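# Green block into blue bowl, tape measure onto plate

## Task

Place the green block inside the blue bowl and set the red tape measure on the pink plate, with both released from the hands at the end.

## Robot and tools

ROBOT. Two arms, left_arm and right_arm, each ending in an identical five-finger right hand, so the hands are not mirrored. In the scene frame the origin sits at table-top height midway between the nominal bases, +z is up, +x points out over the table and left_arm is on the +y side. Calibrated bases: left_arm at (-0.015, +0.681, 0) m, unrotated; right_arm at (+0.054, -0.494, 0) m, yawed slightly (quat_wxyz +1.000, 0, 0, +0.014). A post stands behind the arms and a camera stand sits between them behind the bases; avoid both.

HAND POINT. Each arm is steered by a point 0.15 m out from the wrist flange along the fingers and 0.05 m in front of the palm. Its +z runs along straight fingers, +y out of the palm, +x across the palm away from the thumb. Straight fingertips reach 0.06-0.07 m past the point, 0.06 m behind it along -y. A wrist bracket on the little-finger side can strike things. With fingers level, the wrist may hang up to 0.13 m (palm down) or 0.25 m (palm up) below the point and reach the table first.

FRAMES. Reported positions (metres), quaternions and velocities are in each arm's own base frame. Commanded offsets are along the axes of that arm's current Hand target.

ROW FORMAT. Every row is 28 numbers in [-1, 1], both arms always included: left_arm dx, dy, dz, rx, ry, rz; left hand little, ring, middle, index, thumb_bend, thumb_turn, force_limit, speed; then the same 14 for right_arm. The six pose numbers are an offset, not a pose: they count from the Hand target at the start of the action or move, never from the previous row, and 1.0 equals 0.6 m or 180 degrees (rx, ry, rz form one rotation vector). All zeros asks an arm for nothing new. Orientation is clipped each step to within 32 degrees of the measured one. Finger and thumb numbers are absolute targets: +1 open/straight, -1 closed; thumb_turn +1 beside the palm, -1 in front opposite the fingers. force_limit maps -1 to about 0 N and +1 to 10 N (15 N for the two thumb motors). speed rises from near zero at -1 to full at +0.48 and stays full above; full travel takes 0.49 s. No value means 'unchanged': repeat the last eight hand numbers you sent, or, before any were sent, hand_measured plus hand_force_limit and hand_speed.

GRIPPING. With the thumb turned in front, the hand wraps objects about 0.035-0.065 m thick, handles down to 0.025 m; a light object up to 0.08 m fits between thumb tip and index pad. For a soft grip close with speed at -0.94 or lower. To squeeze harder raise force_limit and send a more-closed target than hand_measured; to loosen, send one more open.

TOOLS.
execute_actions: actions = list of actions, each up to 15 rows of 1/30 s; a short action repeats its last row to 15. cameras: list of names, ["all"], or []; default shows all only when actions is empty.
move: target = one row or up to 15 rows, every row offset from the same starting Hand targets. speed in m/s, 0.002-3.2 (default 0.25; turns up to twice that in rad/s), one value or one per target. blend in m, rounding corners of a list (0 = stop at each). stop_force in N, 4-120, ends an arm's path when its wrist sensor feels that much push against the motion; use it slowly (about 0.005 m/s) for contacts; all rows must then share the same hand numbers. zero (with stop_force) re-zeros the sensor before the move. blocking=false returns after 0.5 s (not allowed with stop_force). Paths are straight, at most 10 s, and do not avoid obstacles; a wrist path near the base's first joint axis is refused.
wait: seconds 0-3600. stop: brakes a running move. zoom_image: camera (cam_high, cam_left_wrist, cam_right_wrist) and region [x0, y0, x1, y1] in pixels, up to 504 by 504. show_instructions: reference pages. zero_wrist_force: arm. finished_scene: optional scene = 1, irreversible.

RESULTS. Each arm reports end_effector_position, end_effector_quat_wxyz, velocities (omitted when joints read within noise), Hand target (the base for the next offsets; the point often rests a little short of it, so send the missing gap), joint positions and torques, Wrist force and Wrist torque in the end effector axes plus a peak line, and hand_measured, hand_stopped_by (moving, target, force, stalled, fault), hand_load_n (positive pushing the finger open; near 0 after a lost grip), hand_force_limit, hand_speed. Moves add a 'move:' line: done, off_target, moving, held or fault, with limits such as paced or held. Cameras: cam_high 672x504 pinhole; cam_left_wrist and cam_right_wrist 616x616 fisheye.

CAUTIONS. Arms are stiff: overshooting a firm contact causes a fault stop (about 150 N outside force, or joint torque over limits: 300, 300, 136, 49.1, 49.1, 49.1 N m), freezing the arm 10 s. Motors that get hot (MOTOR HOT at 70 °C) brake the arm at 85 °C for 30-60 s. A clearance check blocks arm-to-arm approach but not fingers; any real collision between arms can end the task. Do not drop objects even slightly, release them while moving, slam or push hard, or let anything leave the table. Loose objects may occasionally be nudged by outside pushes, so check before finishing.

Each tool is called after "Call:" in YAML: its name, and indented under it one key for each argument.

Reference images:

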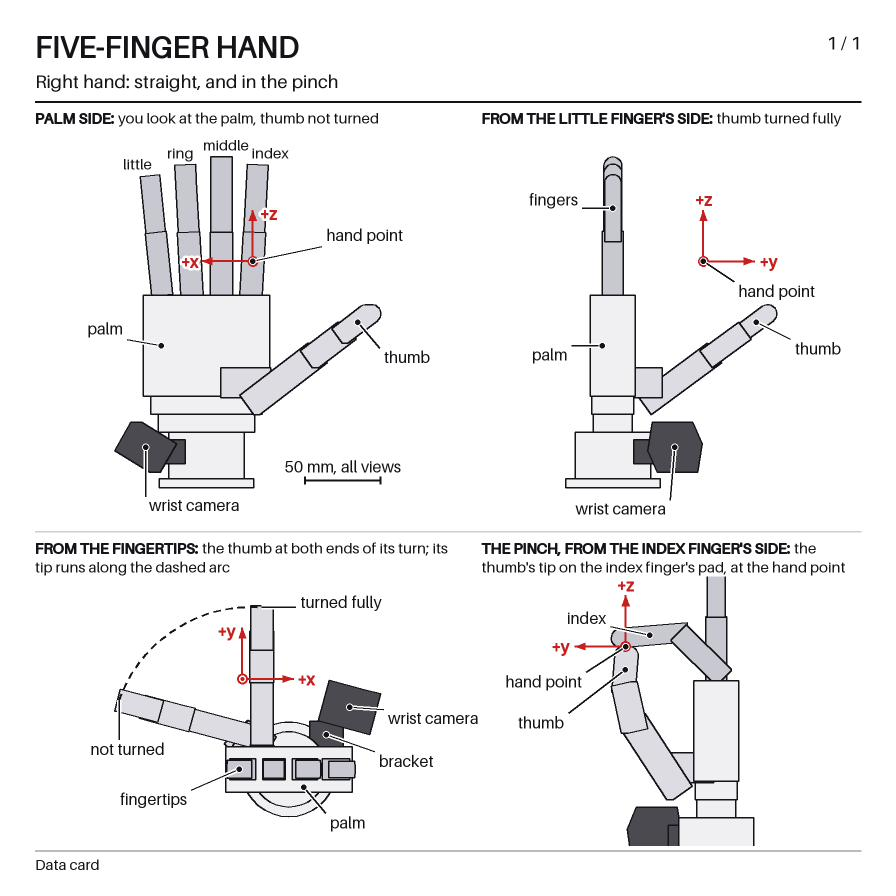

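## Session

Call:
execute_actions:
  actions: []

Scene clock: 0.00 s.
left_arm: end_effector_position=(+0.7974, -0.1341, +0.1502) hand_measured=(+1.000, +1.000, +1.000, +1.000, +1.000, +1.000) hand_load_n=(+0.0, +0.0, +0.0, +0.0, +0.0, +0.0) hand_stopped_by=(target, target, target, target, target, target) hand_force_limit=0.00 hand_speed=-0.80 end_effector_quat_wxyz=(+0.102, +0.717, +0.677, -0.128) | right_arm: end_effector_position=(+0.6040, +0.2725, +0.2192) hand_measured=(+1.000, +1.000, +1.000, +1.000, +1.000, +1.000) hand_load_n=(+0.0, +0.0, +0.0, +0.0, +0.0, +0.0) hand_stopped_by=(target, target, target, target, target, target) hand_force_limit=0.00 hand_speed=-0.80 end_effector_quat_wxyz=(-0.092, +0.560, +0.823, -0.017)
Joint positions: left_arm=[-0.255 -0.956 1.472 1.017 1.898 -0.203] | right_arm=[0.141 -1.186 1.685 1.23 1.472 -0.242]
Joint velocities: within noise
Joint torques (N m): no reading
Wrist force (N): no reading
Wrist torque (N m): no reading
Wrist force, peak (N): no reading
Hand target: left_arm +0.7974, -0.1341, +0.1502; +0.102, +0.717, +0.677, -0.128 | right_arm +0.6040, +0.2725, +0.2192; -0.092, +0.560, +0.823, -0.017

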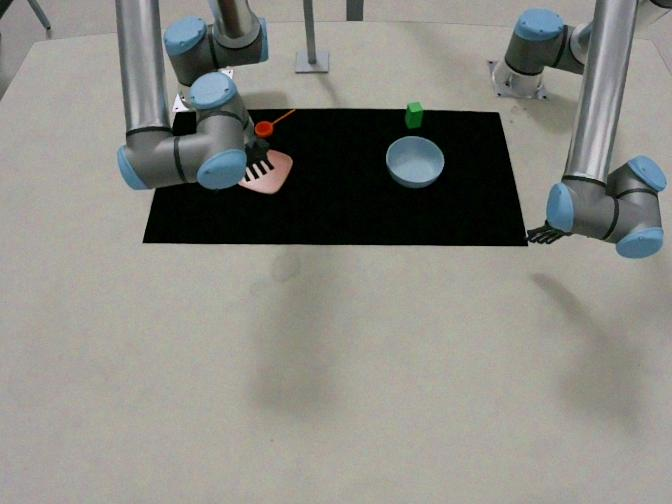

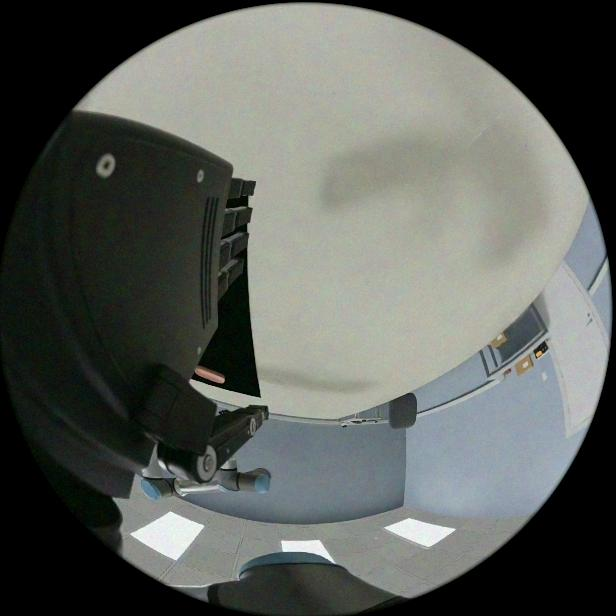

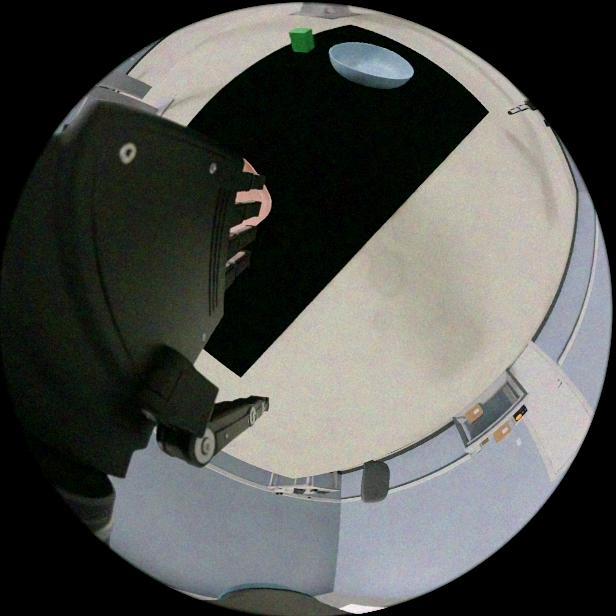

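Call:
zoom_image:
  camera: "cam_high"
  region: [160, 80, 340, 215]

Call:
zoom_image:
  camera: "cam_high"
  region: [340, 80, 520, 215]

Call:
zoom_image:
  camera: "cam_right_wrist"
  region: [150, 0, 500, 350]

Scaled by 2.800 from the camera's image (finer frame: 960x720).

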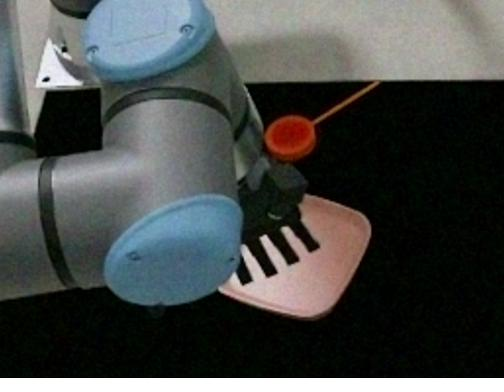

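Scaled by 2.800 from the camera's image (finer frame: 960x720).

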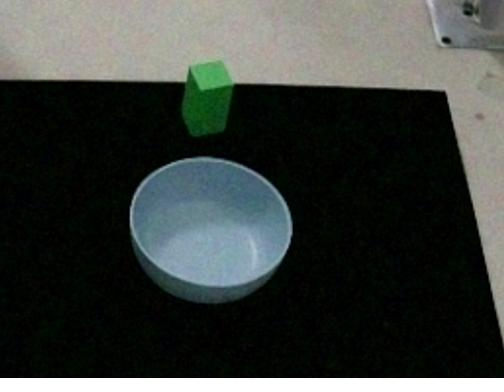

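Scaled by 1.440 from the camera's image (finer frame: 880x880).

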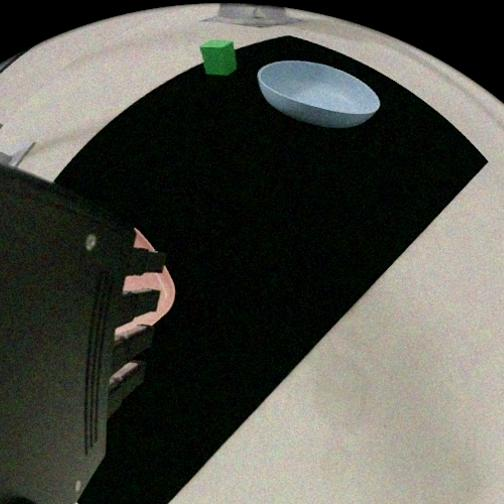

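Call:
move:
  target: [0,0,0,0,0,0,1,1,1,1,1,1,0,-0.8,-0.65,-0.323,-0.383,0,0,0,1,1,1,1,1,1,0,-0.8]
  speed: 0.3
  cameras: ["all"]

Scene clock: 132.00 s.
left_arm: end_effector_position=(+0.7974, -0.1341, +0.1502) hand_measured=(+1.000, +1.000, +1.000, +1.000, +1.000, +1.000) hand_load_n=(+0.0, +0.0, +0.0, +0.0, +0.0, +0.0) hand_stopped_by=(target, target, target, target, target, target) hand_force_limit=0.00 hand_speed=-0.80 end_effector_quat_wxyz=(+0.102, +0.717, +0.677, -0.128) | right_arm: end_effector_position=(+0.6032, -0.1776, +0.4185) hand_measured=(+1.000, +1.000, +1.000, +1.000, +1.000, +1.000) hand_load_n=(+0.0, +0.0, +0.0, +0.0, +0.0, +0.0) hand_stopped_by=(target, target, target, target, target, target) hand_force_limit=0.00 hand_speed=-0.80 end_effector_quat_wxyz=(-0.092, +0.561, +0.823, -0.017)
Joint positions: left_arm=[-0.255 -0.956 1.472 1.017 1.898 -0.203] | right_arm=[-0.606 -1.334 1.519 1.569 1.605 -0.978]
Joint torques (N m): left_arm=[-1.29 -79.17 -36.49 3.85 0.83 -0.32] | right_arm=[-12.15 -43.38 -44.01 6.08 2.15 -2.9]
Wrist force (N): left_arm=[0.1 0.3 0.0] | right_arm=[0.4 -0.3 0.0]
Wrist torque (N m): left_arm=[0.05 -0.01 0.02] | right_arm=[-0.05 -0.06 0.17]
Wrist force, peak (N): left_arm=[-0.2 0.6 -0.4] | right_arm=[2.0 0.7 0.9]
Hand target: left_arm +0.7974, -0.1341, +0.1502; +0.102, +0.717, +0.677, -0.128 | right_arm +0.6033, -0.1778, +0.4186; -0.092, +0.560, +0.823, -0.017
Off the commanded pose: left_arm 0.000 m, 0 deg | right_arm 0.000 m, 0 deg.
move: done

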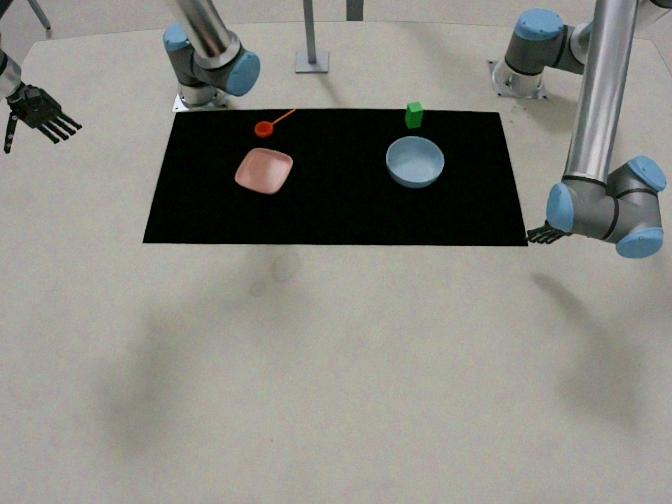

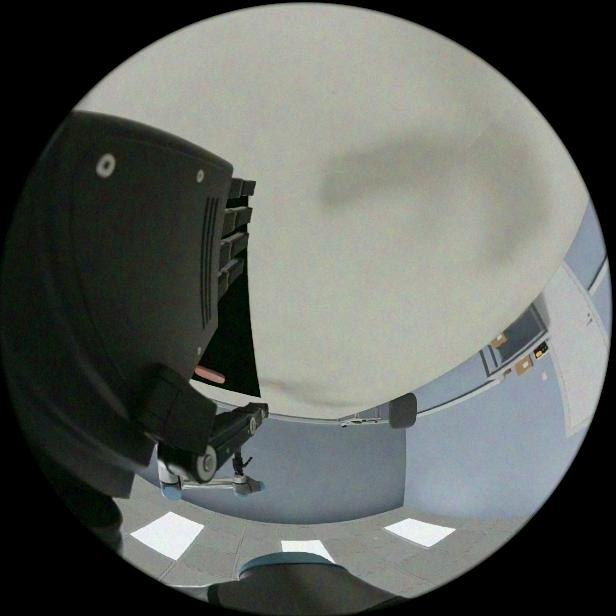

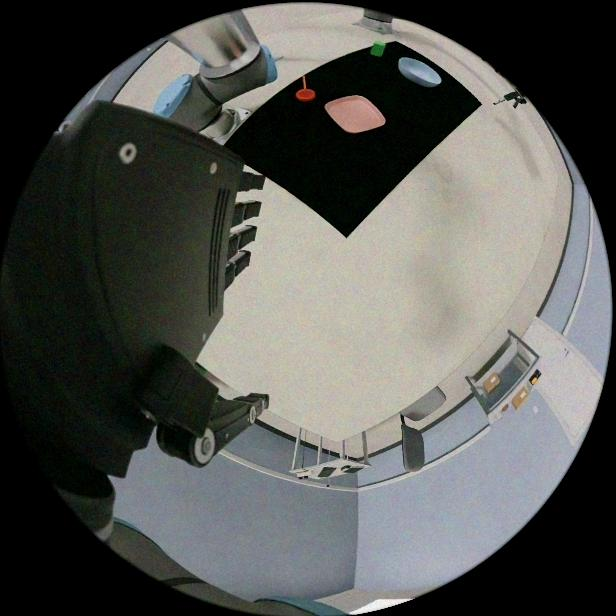

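Call:
zoom_image:
  camera: "cam_high"
  region: [220, 90, 340, 210]

Call:
zoom_image:
  camera: "cam_right_wrist"
  region: [250, 10, 490, 250]

Scaled by 4.200 from the camera's image (finer frame: 960x720).

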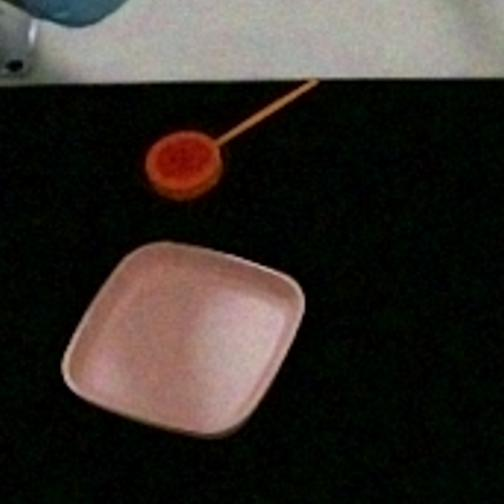

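Scaled by 2.100 from the camera's image (finer frame: 880x880).

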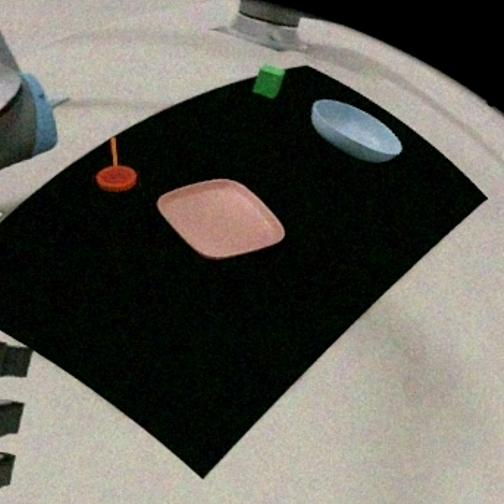

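Call:
zoom_image:
  camera: "cam_high"
  region: [380, 90, 460, 200]

Call:
zoom_image:
  camera: "cam_high"
  region: [270, 0, 570, 120]

Call:
zoom_image:
  camera: "cam_high"
  region: [0, 40, 280, 160]

Call:
zoom_image:
  camera: "cam_high"
  region: [500, 140, 672, 270]

Scaled by 4.582 from the camera's image (finer frame: 960x720).

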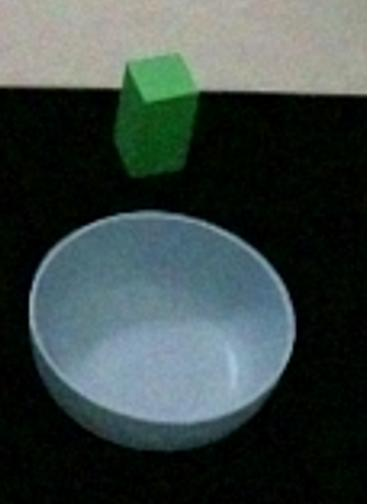

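Scaled by 1.680 from the camera's image (finer frame: 960x720).

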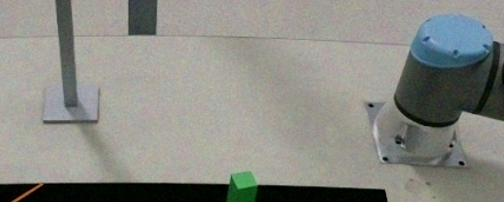

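Scaled by 1.800 from the camera's image (finer frame: 960x720).

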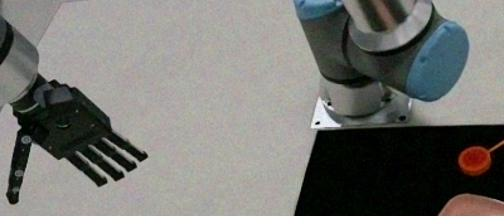

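Scaled by 2.930 from the camera's image (finer frame: 960x720).

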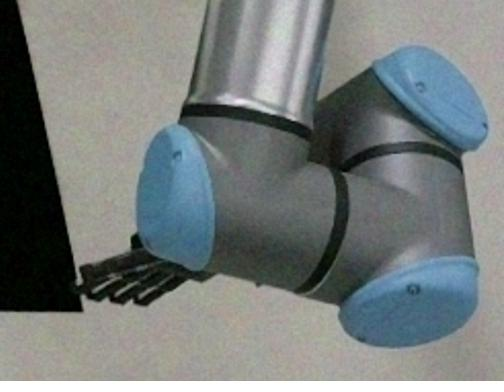

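Call:
move:
  target:
    - [-0.3067,-0.3245,-0.238,0.0816,-0.1998,-0.5736,1,1,0.5,0.5,1,-1,-0.2,0.2,0,0,0,0,0,0,1,1,1,1,1,1,0,-0.8]
    - [-0.584,-0.8595,-0.0055,0.0816,-0.1998,-0.5736,1,1,0.5,0.5,1,-1,-0.2,0.2,0,0,0,0,0,0,1,1,1,1,1,1,0,-0.8]
  speed: 0.4
  blend: [0.05,0]
  cameras: ["all"]

Scene clock: 430.90 s.
left_arm: end_effector_position=(+0.2655, -0.4320, +0.2804) hand_measured=(+1.000, +1.000, +0.500, +0.500, +1.000, -1.000) hand_load_n=(+0.0, +0.0, +0.0, +0.0, +0.0, +0.0) hand_stopped_by=(target, target, target, target, target, target) hand_force_limit=-0.20 hand_speed=0.20 end_effector_quat_wxyz=(+0.062, -0.133, +0.897, -0.418) | right_arm: end_effector_position=(+0.6033, -0.1778, +0.4186) hand_measured=(+1.000, +1.000, +1.000, +1.000, +1.000, +1.000) hand_load_n=(+0.0, +0.0, +0.0, +0.0, +0.0, +0.0) hand_stopped_by=(target, target, target, target, target, target) hand_force_limit=0.00 hand_speed=-0.80 end_effector_quat_wxyz=(-0.092, +0.560, +0.823, -0.017)
Joint positions: left_arm=[-1.524 -1.858 2.177 0.395 1.381 -3.303] | right_arm=[-0.606 -1.334 1.519 1.57 1.605 -0.978]
Joint torques (N m): left_arm=[-10.3 -4.72 -33.95 2.75 -3.06 -2.48] | right_arm=[-17.36 -42.35 -44.64 5.53 2.09 -2.83]
Wrist force (N): left_arm=[-0.2 0.3 -0.3] | right_arm=[0.4 -0.5 0.4]
Wrist torque (N m): left_arm=[0.14 0.06 0.04] | right_arm=[-0.09 -0.07 0.16]
Wrist force, peak (N): left_arm=[-1.4 0.9 -1.9] | right_arm=[0.5 -0.8 0.3]
Hand target: left_arm +0.2655, -0.4321, +0.2803; +0.063, -0.133, +0.897, -0.418 | right_arm +0.6033, -0.1778, +0.4186; -0.092, +0.560, +0.823, -0.017
Off the commanded pose: left_arm 0.000 m, 0 deg | right_arm 0.000 m, 0 deg.
move: done

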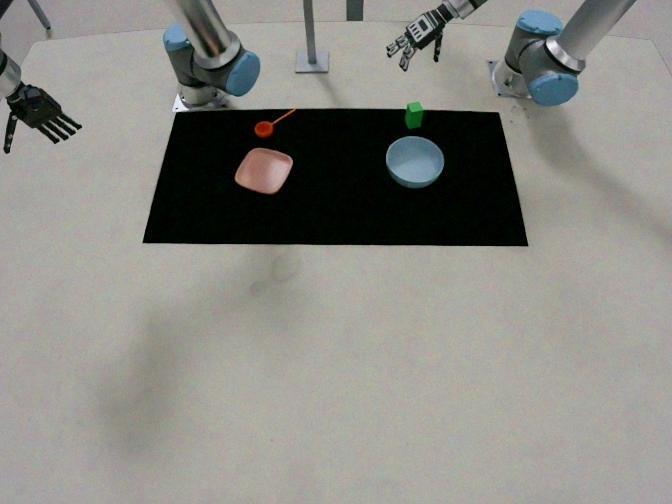

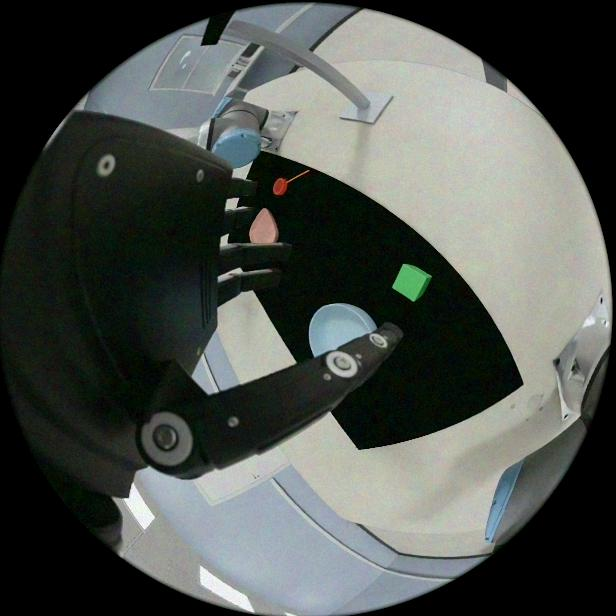

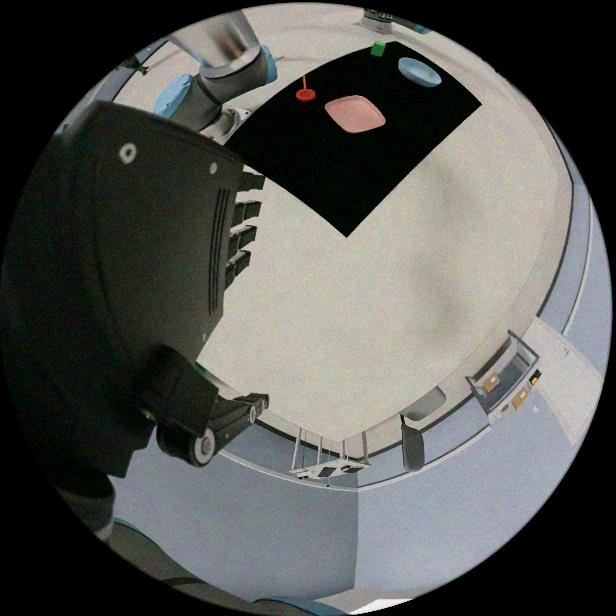

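Call:
zoom_image:
  camera: "cam_high"
  region: [370, 0, 470, 140]

Call:
zoom_image:
  camera: "cam_left_wrist"
  region: [200, 130, 500, 430]

Scaled by 3.600 from the camera's image (finer frame: 960x720).

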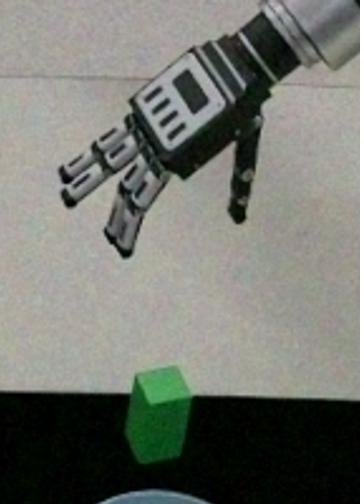

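Scaled by 1.680 from the camera's image (finer frame: 880x880).

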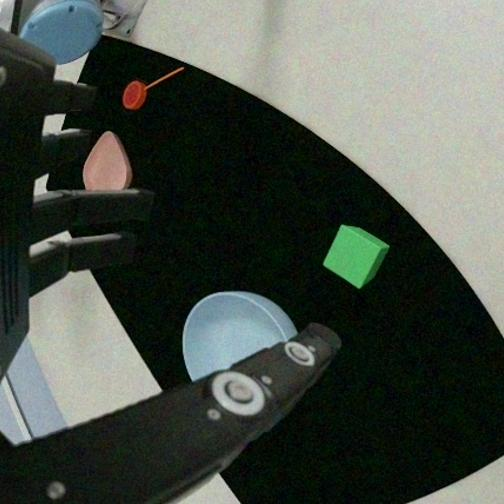

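Call:
move:
  target: [-0.0091,0.1942,0.1575,0,0,0,1,1,0.5,0.5,1,-1,-0.2,0.2,0,0,0,0,0,0,1,1,1,1,1,1,0,-0.8]
  speed: 0.2
  cameras: ["cam_high","cam_left_wrist"]

Call:
zoom_image:
  camera: "cam_high"
  region: [370, 20, 470, 160]

Call:
zoom_image:
  camera: "cam_left_wrist"
  region: [200, 130, 500, 430]

Scene clock: 463.10 s.
left_arm: end_effector_position=(+0.2700, -0.4279, +0.1304) hand_measured=(+1.000, +1.000, +0.500, +0.500, +1.000, -1.000) hand_load_n=(+0.0, +0.0, +0.0, +0.0, +0.0, +0.0) hand_stopped_by=(target, target, target, target, target, target) hand_force_limit=-0.20 hand_speed=0.20 end_effector_quat_wxyz=(+0.063, -0.133, +0.897, -0.418) | right_arm: end_effector_position=(+0.6033, -0.1778, +0.4186) hand_measured=(+1.000, +1.000, +1.000, +1.000, +1.000, +1.000) hand_load_n=(+0.0, +0.0, +0.0, +0.0, +0.0, +0.0) hand_stopped_by=(target, target, target, target, target, target) hand_force_limit=0.00 hand_speed=-0.80 end_effector_quat_wxyz=(-0.092, +0.560, +0.823, -0.017)
Joint positions: left_arm=[-1.508 -1.71 2.365 0.057 1.393 -3.292] | right_arm=[-0.606 -1.334 1.519 1.57 1.605 -0.978]
Joint torques (N m): left_arm=[6.8 -7.33 -27.02 -0.52 3.26 2.06] | right_arm=[-16.36 -40.86 -44.23 5.52 1.94 -2.94]
Wrist force (N): left_arm=[-0.6 0.4 -0.2] | right_arm=[0.0 -0.2 0.0]
Wrist torque (N m): left_arm=[0.19 0.10 -0.31] | right_arm=[-0.02 0.01 0.15]
Wrist force, peak (N): left_arm=[-0.4 1.6 0.2] | right_arm=[0.0 -0.9 0.2]
Hand target: left_arm +0.2700, -0.4280, +0.1303; +0.063, -0.133, +0.897, -0.418 | right_arm +0.6033, -0.1778, +0.4186; -0.092, +0.560, +0.823, -0.017
Off the commanded pose: left_arm 0.000 m, 0 deg | right_arm 0.000 m, 0 deg.
move: done

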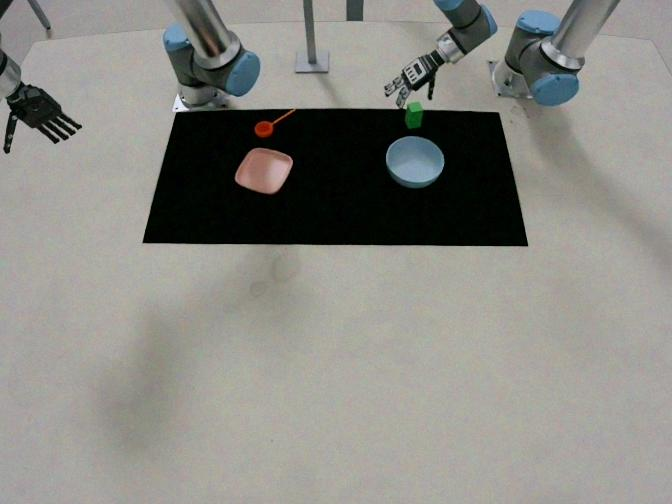

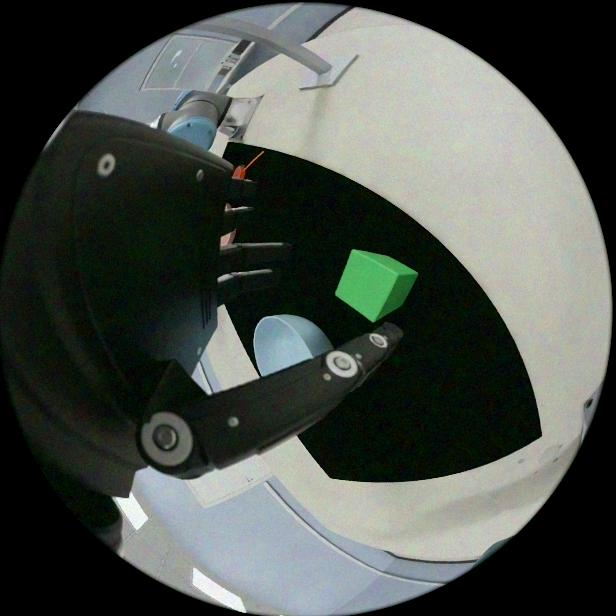

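Scaled by 3.600 from the camera's image (finer frame: 960x720).

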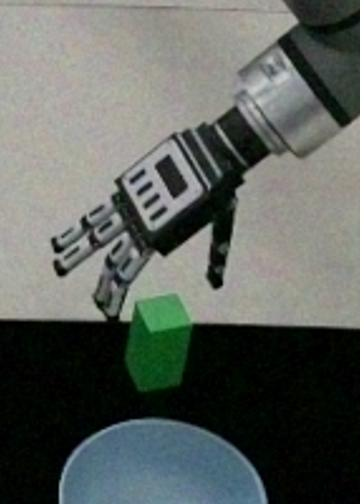

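Scaled by 1.680 from the camera's image (finer frame: 880x880).

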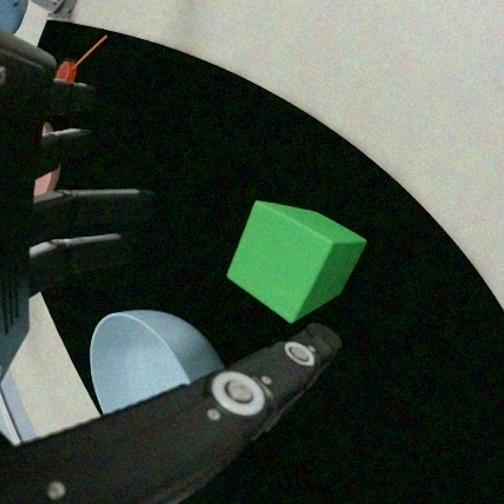

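Call:
move:
  target: [0.0047,0.1027,0.0982,0,0,0,1,1,0.5,0.5,1,-1,-0.2,0.2,0,0,0,0,0,0,1,1,1,1,1,1,0,-0.8]
  speed: 0.08
  stop_force: 10
  cameras: ["cam_high","cam_left_wrist"]

Call:
zoom_image:
  camera: "cam_high"
  region: [370, 40, 470, 180]

Call:
zoom_image:
  camera: "cam_left_wrist"
  region: [200, 130, 500, 430]

Scene clock: 488.97 s.
left_arm: end_effector_position=(+0.2690, -0.4340, +0.0453) hand_measured=(+1.000, +1.000, +0.500, +0.500, +1.000, -1.000) hand_load_n=(+0.0, +0.0, +0.0, +0.0, -0.5, +0.0) hand_stopped_by=(target, target, target, target, target, target) hand_force_limit=-0.20 hand_speed=0.20 end_effector_quat_wxyz=(+0.063, -0.133, +0.897, -0.418) | right_arm: end_effector_position=(+0.6033, -0.1778, +0.4186) hand_measured=(+1.000, +1.000, +1.000, +1.000, +1.000, +1.000) hand_load_n=(+0.0, +0.0, +0.0, +0.0, +0.0, +0.0) hand_stopped_by=(target, target, target, target, target, target) hand_force_limit=0.00 hand_speed=-0.80 end_effector_quat_wxyz=(-0.092, +0.560, +0.823, -0.017)
Joint positions: left_arm=[-1.513 -1.558 2.435 -0.164 1.389 -3.295] | right_arm=[-0.606 -1.334 1.519 1.57 1.605 -0.978]
Joint torques (N m): left_arm=[7.89 -15.35 -19.57 -0.84 2.48 1.82] | right_arm=[-14.98 -40.33 -45.32 5.39 1.69 -2.61]
Wrist force (N): left_arm=[-0.2 0.8 -0.1] | right_arm=[0.1 -0.3 0.1]
Wrist torque (N m): left_arm=[0.25 0.05 0.01] | right_arm=[-0.05 -0.02 0.15]
Wrist force, peak (N): left_arm=[0.0 1.0 -0.4] | right_arm=[0.4 -0.6 0.7]
Hand target: left_arm +0.2690, -0.4340, +0.0453; +0.063, -0.133, +0.897, -0.418 | right_arm +0.6033, -0.1778, +0.4186; -0.092, +0.560, +0.823, -0.017
Off the commanded pose: left_arm 0.000 m, 0 deg | right_arm 0.000 m, 0 deg.
move: done

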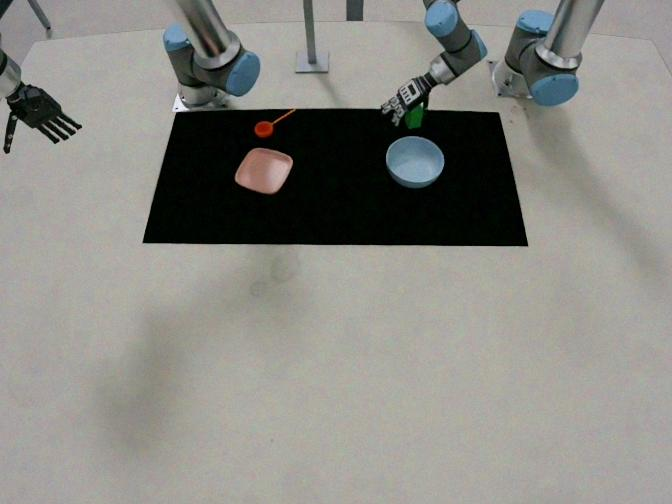

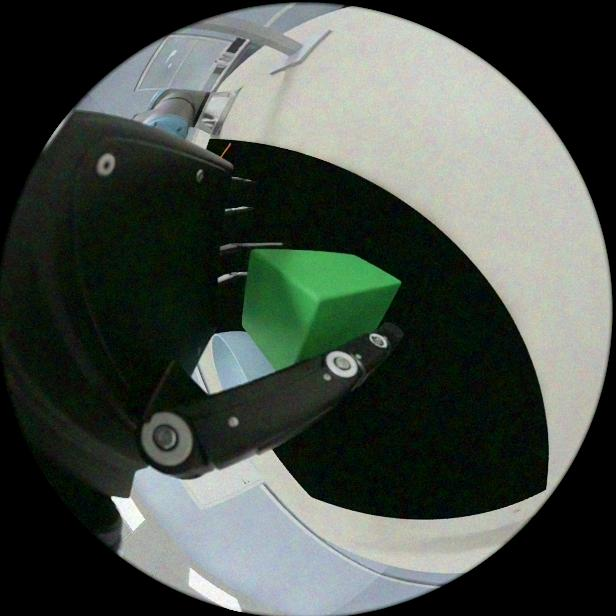

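Scaled by 3.600 from the camera's image (finer frame: 960x720).

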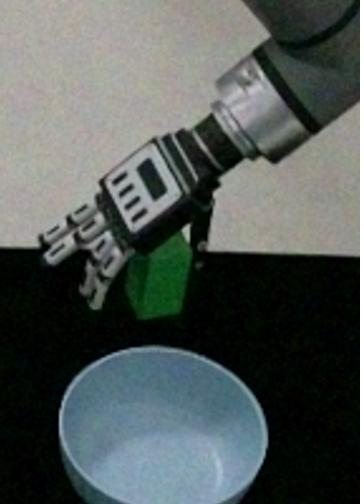

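Scaled by 1.680 from the camera's image (finer frame: 880x880).

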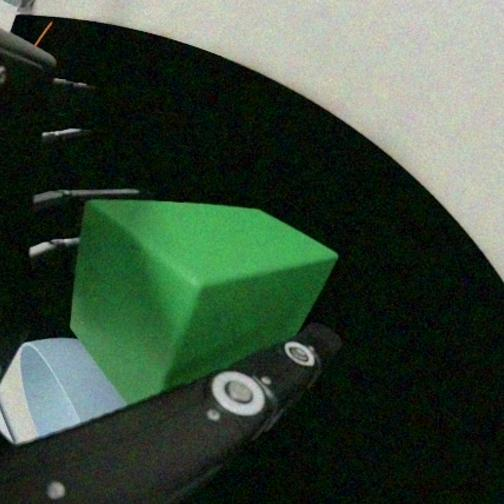

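Call:
move:
  target: [0,0,0,0,0,0,1,1,-0.4,-0.4,-0.3,-1,-0.4,-0.75,0,0,0,0,0,0,1,1,1,1,1,1,0,-0.8]
  cameras: ["cam_high","cam_left_wrist"]

Call:
zoom_image:
  camera: "cam_high"
  region: [370, 40, 470, 180]

Call:
zoom_image:
  camera: "cam_left_wrist"
  region: [200, 130, 500, 430]

Scene clock: 504.73 s.
left_arm: end_effector_position=(+0.2690, -0.4340, +0.0453) hand_measured=(+1.000, +1.000, -0.028, -0.074, +0.732, -1.000) hand_load_n=(+0.0, +0.0, +3.5, +5.5, +9.5, +0.0) hand_stopped_by=(target, target, force, force, force, target) hand_force_limit=-0.40 hand_speed=-0.75 end_effector_quat_wxyz=(+0.063, -0.133, +0.897, -0.418) | right_arm: end_effector_position=(+0.6033, -0.1778, +0.4186) hand_measured=(+1.000, +1.000, +1.000, +1.000, +1.000, +1.000) hand_load_n=(+0.0, +0.0, +0.0, +0.0, +0.0, +0.0) hand_stopped_by=(target, target, target, target, target, target) hand_force_limit=0.00 hand_speed=-0.80 end_effector_quat_wxyz=(-0.092, +0.560, +0.823, -0.017)
Joint positions: left_arm=[-1.513 -1.558 2.435 -0.164 1.389 -3.295] | right_arm=[-0.606 -1.334 1.519 1.57 1.605 -0.978]
Joint torques (N m): left_arm=[7.16 -14.94 -20.26 -0.37 2.39 1.68] | right_arm=[-14.77 -40.39 -44.84 5.3 1.59 -2.33]
Wrist force (N): left_arm=[-0.2 0.3 -0.9] | right_arm=[-0.1 -0.2 0.6]
Wrist torque (N m): left_arm=[0.20 0.06 0.01] | right_arm=[-0.06 0.00 0.13]
Wrist force, peak (N): left_arm=[-0.4 0.5 -1.2] | right_arm=[0.4 -0.9 0.5]
Hand target: left_arm +0.2690, -0.4340, +0.0453; +0.063, -0.133, +0.897, -0.418 | right_arm +0.6033, -0.1778, +0.4186; -0.092, +0.560, +0.823, -0.017
Off the commanded pose: left_arm 0.000 m, 0 deg | right_arm 0.000 m, 0 deg.
move: done

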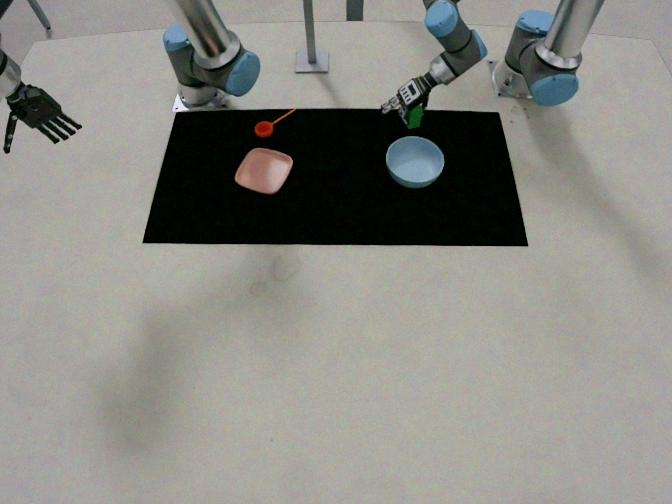

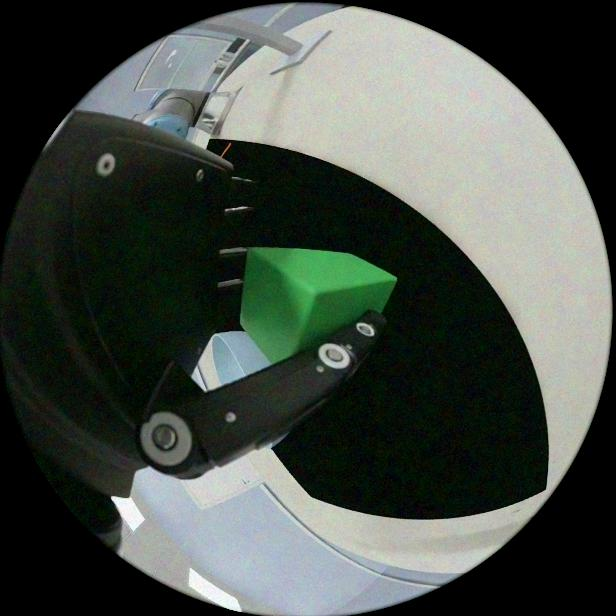

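Scaled by 3.600 from the camera's image (finer frame: 960x720).

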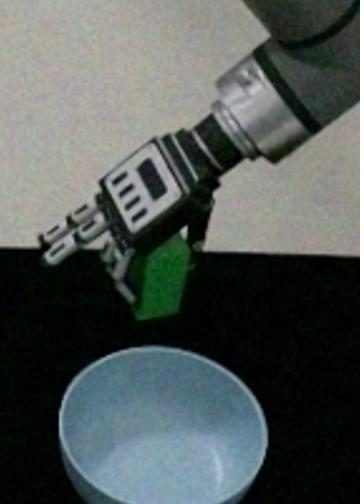

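Scaled by 1.680 from the camera's image (finer frame: 880x880).

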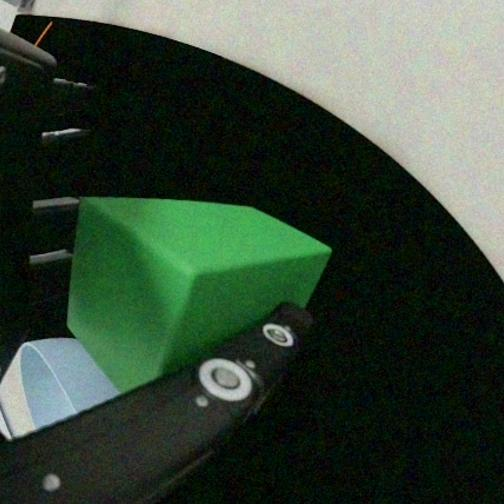

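Call:
move:
  target: [0,-0.1532,-0.1286,0,0,0,1,1,-0.4,-0.4,-0.3,-1,-0.4,-0.75,0,0,0,0,0,0,1,1,1,1,1,1,0,-0.8]
  speed: 0.12
  cameras: ["cam_high","cam_left_wrist"]

Call:
zoom_image:
  camera: "cam_high"
  region: [370, 20, 470, 160]

Scene clock: 517.13 s.
left_arm: end_effector_position=(+0.2689, -0.4341, +0.1652) hand_measured=(+1.000, +1.000, -0.028, -0.074, +0.732, -1.000) hand_load_n=(+0.0, +0.0, +3.5, +5.5, +10.0, +0.0) hand_stopped_by=(target, target, force, force, force, target) hand_force_limit=-0.40 hand_speed=-0.75 end_effector_quat_wxyz=(+0.063, -0.133, +0.897, -0.418) | right_arm: end_effector_position=(+0.6033, -0.1778, +0.4186) hand_measured=(+1.000, +1.000, +1.000, +1.000, +1.000, +1.000) hand_load_n=(+0.0, +0.0, +0.0, +0.0, +0.0, +0.0) hand_stopped_by=(target, target, target, target, target, target) hand_force_limit=0.00 hand_speed=-0.80 end_effector_quat_wxyz=(-0.092, +0.560, +0.823, -0.017)
Joint positions: left_arm=[-1.513 -1.746 2.32 0.139 1.389 -3.296] | right_arm=[-0.606 -1.334 1.519 1.57 1.605 -0.978]
Joint torques (N m): left_arm=[-10.36 -28.45 -47.34 2.56 -2.98 -1.99] | right_arm=[-14.33 -41.42 -44.31 5.24 1.38 -2.61]
Wrist force (N): left_arm=[-0.5 1.3 0.6] | right_arm=[-0.1 -0.6 0.3]
Wrist torque (N m): left_arm=[0.21 0.08 0.02] | right_arm=[-0.11 0.00 0.13]
Wrist force, peak (N): left_arm=[-0.5 2.6 1.0] | right_arm=[0.4 -0.8 0.3]
Hand target: left_arm +0.2689, -0.4341, +0.1653; +0.063, -0.133, +0.897, -0.418 | right_arm +0.6033, -0.1778, +0.4186; -0.092, +0.560, +0.823, -0.017
Off the commanded pose: left_arm 0.000 m, 0 deg | right_arm 0.000 m, 0 deg.
move: done

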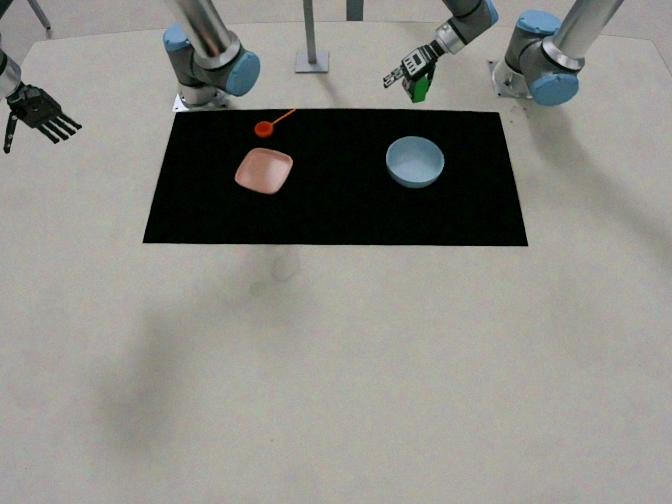

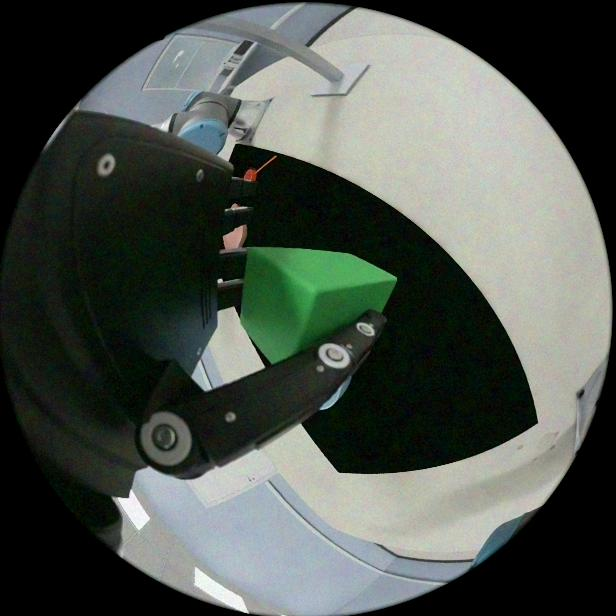

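Scaled by 3.600 from the camera's image (finer frame: 960x720).

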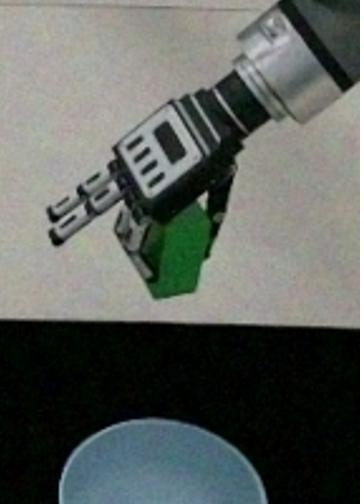

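Call:
move:
  target: [-0.3117,-0.0835,0.0997,0,0,0,1,1,-0.4,-0.4,-0.3,-1,-0.4,-0.75,0,0,0,0,0,0,1,1,1,1,1,1,0,-0.8]
  speed: 0.15
  cameras: ["cam_high","cam_left_wrist"]

Call:
zoom_image:
  camera: "cam_high"
  region: [360, 60, 480, 220]

Call:
zoom_image:
  camera: "cam_left_wrist"
  region: [150, 130, 450, 430]

Scene clock: 571.30 s.
left_arm: end_effector_position=(+0.4704, -0.4542, +0.1653) hand_measured=(+1.000, +1.000, -0.028, -0.074, +0.732, -1.000) hand_load_n=(+0.0, +0.0, +4.0, +5.5, +10.0, +0.0) hand_stopped_by=(target, target, force, force, force, target) hand_force_limit=-0.40 hand_speed=-0.75 end_effector_quat_wxyz=(+0.063, -0.133, +0.897, -0.418) | right_arm: end_effector_position=(+0.6033, -0.1778, +0.4186) hand_measured=(+1.000, +1.000, +1.000, +1.000, +1.000, +1.000) hand_load_n=(+0.0, +0.0, +0.0, +0.0, +0.0, +0.0) hand_stopped_by=(target, target, target, target, target, target) hand_force_limit=0.00 hand_speed=-0.80 end_effector_quat_wxyz=(-0.092, +0.560, +0.823, -0.017)
Joint positions: left_arm=[-1.018 -1.46 2.046 0.129 1.766 -2.974] | right_arm=[-0.606 -1.334 1.519 1.57 1.605 -0.978]
Joint torques (N m): left_arm=[5.6 -30.03 -48.94 2.78 3.96 2.1] | right_arm=[-14.8 -41.61 -44.3 5.21 1.19 -2.16]
Wrist force (N): left_arm=[-0.2 1.7 0.2] | right_arm=[0.1 -0.3 0.5]
Wrist torque (N m): left_arm=[0.24 0.07 -0.31] | right_arm=[-0.07 -0.04 0.15]
Wrist force, peak (N): left_arm=[-0.3 2.4 0.1] | right_arm=[0.3 -0.8 0.1]
Hand target: left_arm +0.4706, -0.4542, +0.1653; +0.063, -0.133, +0.897, -0.418 | right_arm +0.6033, -0.1778, +0.4186; -0.092, +0.560, +0.823, -0.017
Off the commanded pose: left_arm 0.000 m, 0 deg | right_arm 0.000 m, 0 deg.
move: done

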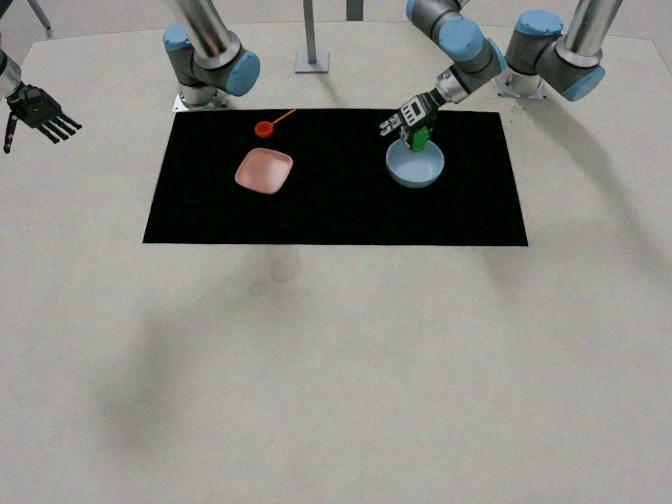

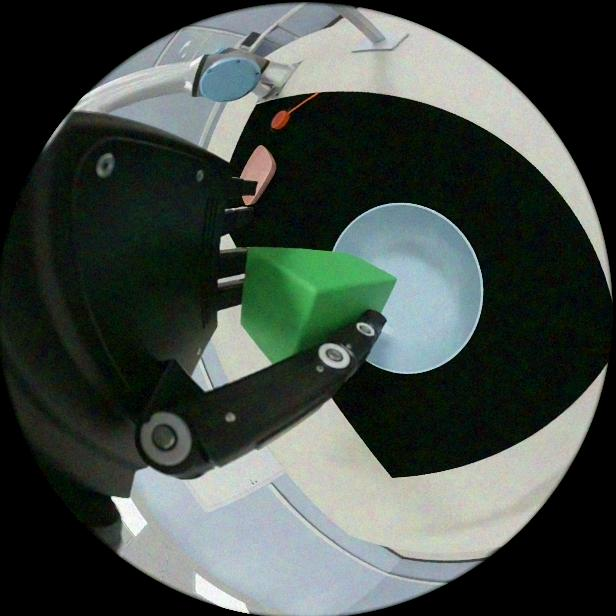

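Scaled by 3.150 from the camera's image (finer frame: 960x720).

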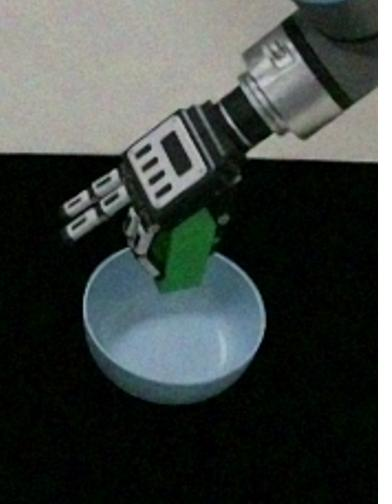

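Scaled by 1.680 from the camera's image (finer frame: 880x880).

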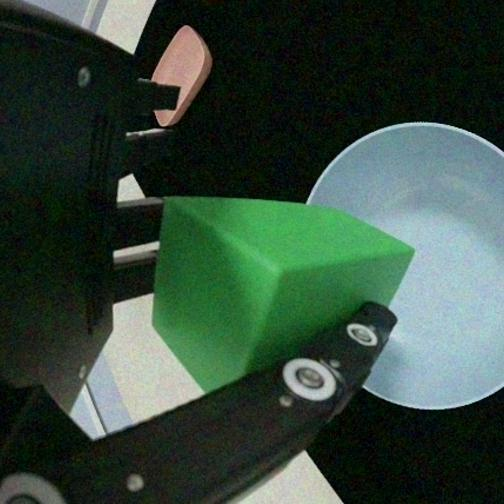

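Call:
move:
  target: [0,0.1149,0.0965,0,0,0,1,1,-0.4,-0.4,-0.3,-1,-0.4,-0.75,0,0,0,0,0,0,1,1,1,1,1,1,0,-0.8]
  speed: 0.1
  stop_force: 8
  cameras: ["cam_high","cam_left_wrist"]

Call:
zoom_image:
  camera: "cam_high"
  region: [360, 80, 480, 240]

Call:
zoom_image:
  camera: "cam_left_wrist"
  region: [150, 130, 450, 430]

Scene clock: 593.67 s.
left_arm: end_effector_position=(+0.4706, -0.4542, +0.0753) hand_measured=(+1.000, +1.000, -0.028, -0.074, +0.732, -1.000) hand_load_n=(+0.0, +0.0, +3.5, +5.0, +9.5, -0.5) hand_stopped_by=(target, target, force, force, force, target) hand_force_limit=-0.40 hand_speed=-0.75 end_effector_quat_wxyz=(+0.063, -0.133, +0.897, -0.418) | right_arm: end_effector_position=(+0.6033, -0.1778, +0.4186) hand_measured=(+1.000, +1.000, +1.000, +1.000, +1.000, +1.000) hand_load_n=(+0.0, +0.0, +0.0, +0.0, +0.0, +0.0) hand_stopped_by=(target, target, target, target, target, target) hand_force_limit=0.00 hand_speed=-0.80 end_effector_quat_wxyz=(-0.092, +0.560, +0.823, -0.017)
Joint positions: left_arm=[-1.018 -1.355 2.119 -0.049 1.767 -2.973] | right_arm=[-0.606 -1.334 1.519 1.57 1.605 -0.978]
Joint torques (N m): left_arm=[7.03 -35.17 -24.16 -0.87 3.87 2.03] | right_arm=[-14.65 -41.61 -44.69 5.11 1.02 -2.04]
Wrist force (N): left_arm=[0.0 2.2 0.3] | right_arm=[-0.1 -0.4 0.3]
Wrist torque (N m): left_arm=[0.26 0.02 -0.28] | right_arm=[-0.07 0.01 0.12]
Wrist force, peak (N): left_arm=[0.0 2.7 0.2] | right_arm=[0.2 -0.7 0.7]
Hand target: left_arm +0.4706, -0.4542, +0.0753; +0.063, -0.133, +0.897, -0.418 | right_arm +0.6033, -0.1778, +0.4186; -0.092, +0.560, +0.823, -0.017
Off the commanded pose: left_arm 0.000 m, 0 deg | right_arm 0.000 m, 0 deg.
move: done

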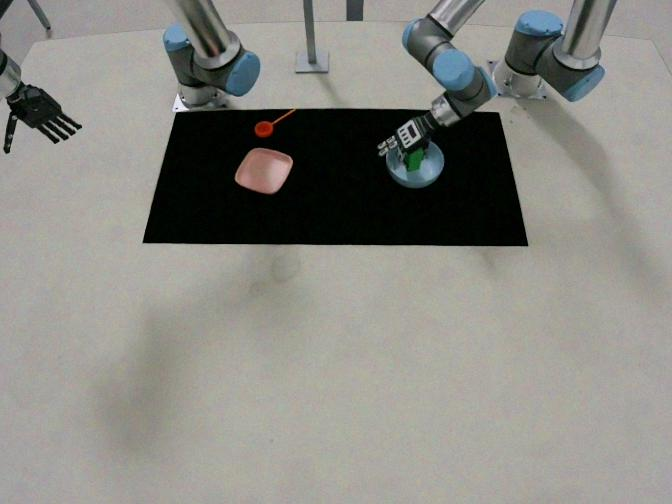

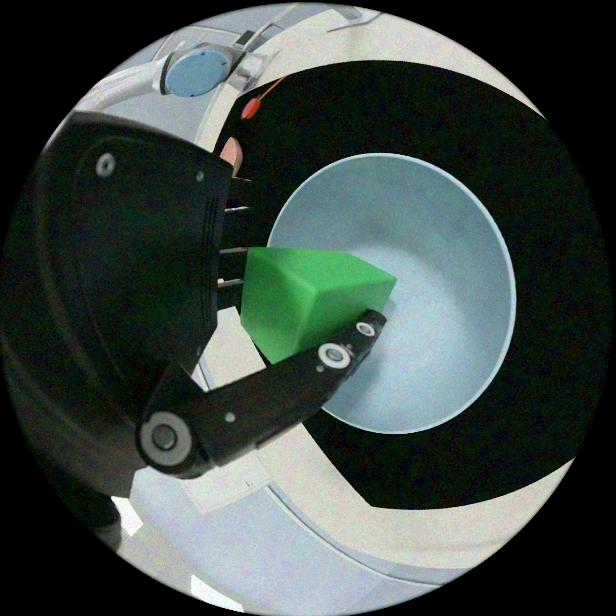

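Scaled by 3.150 from the camera's image (finer frame: 960x720).

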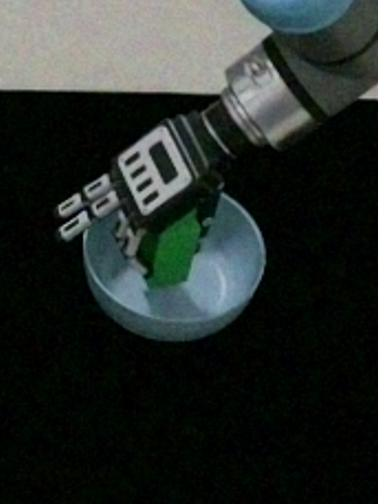

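Scaled by 1.680 from the camera's image (finer frame: 880x880).

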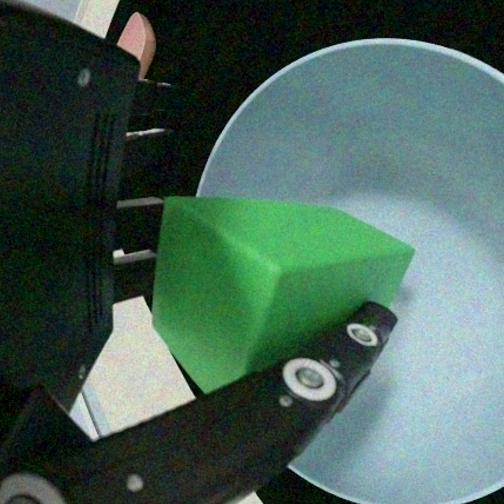

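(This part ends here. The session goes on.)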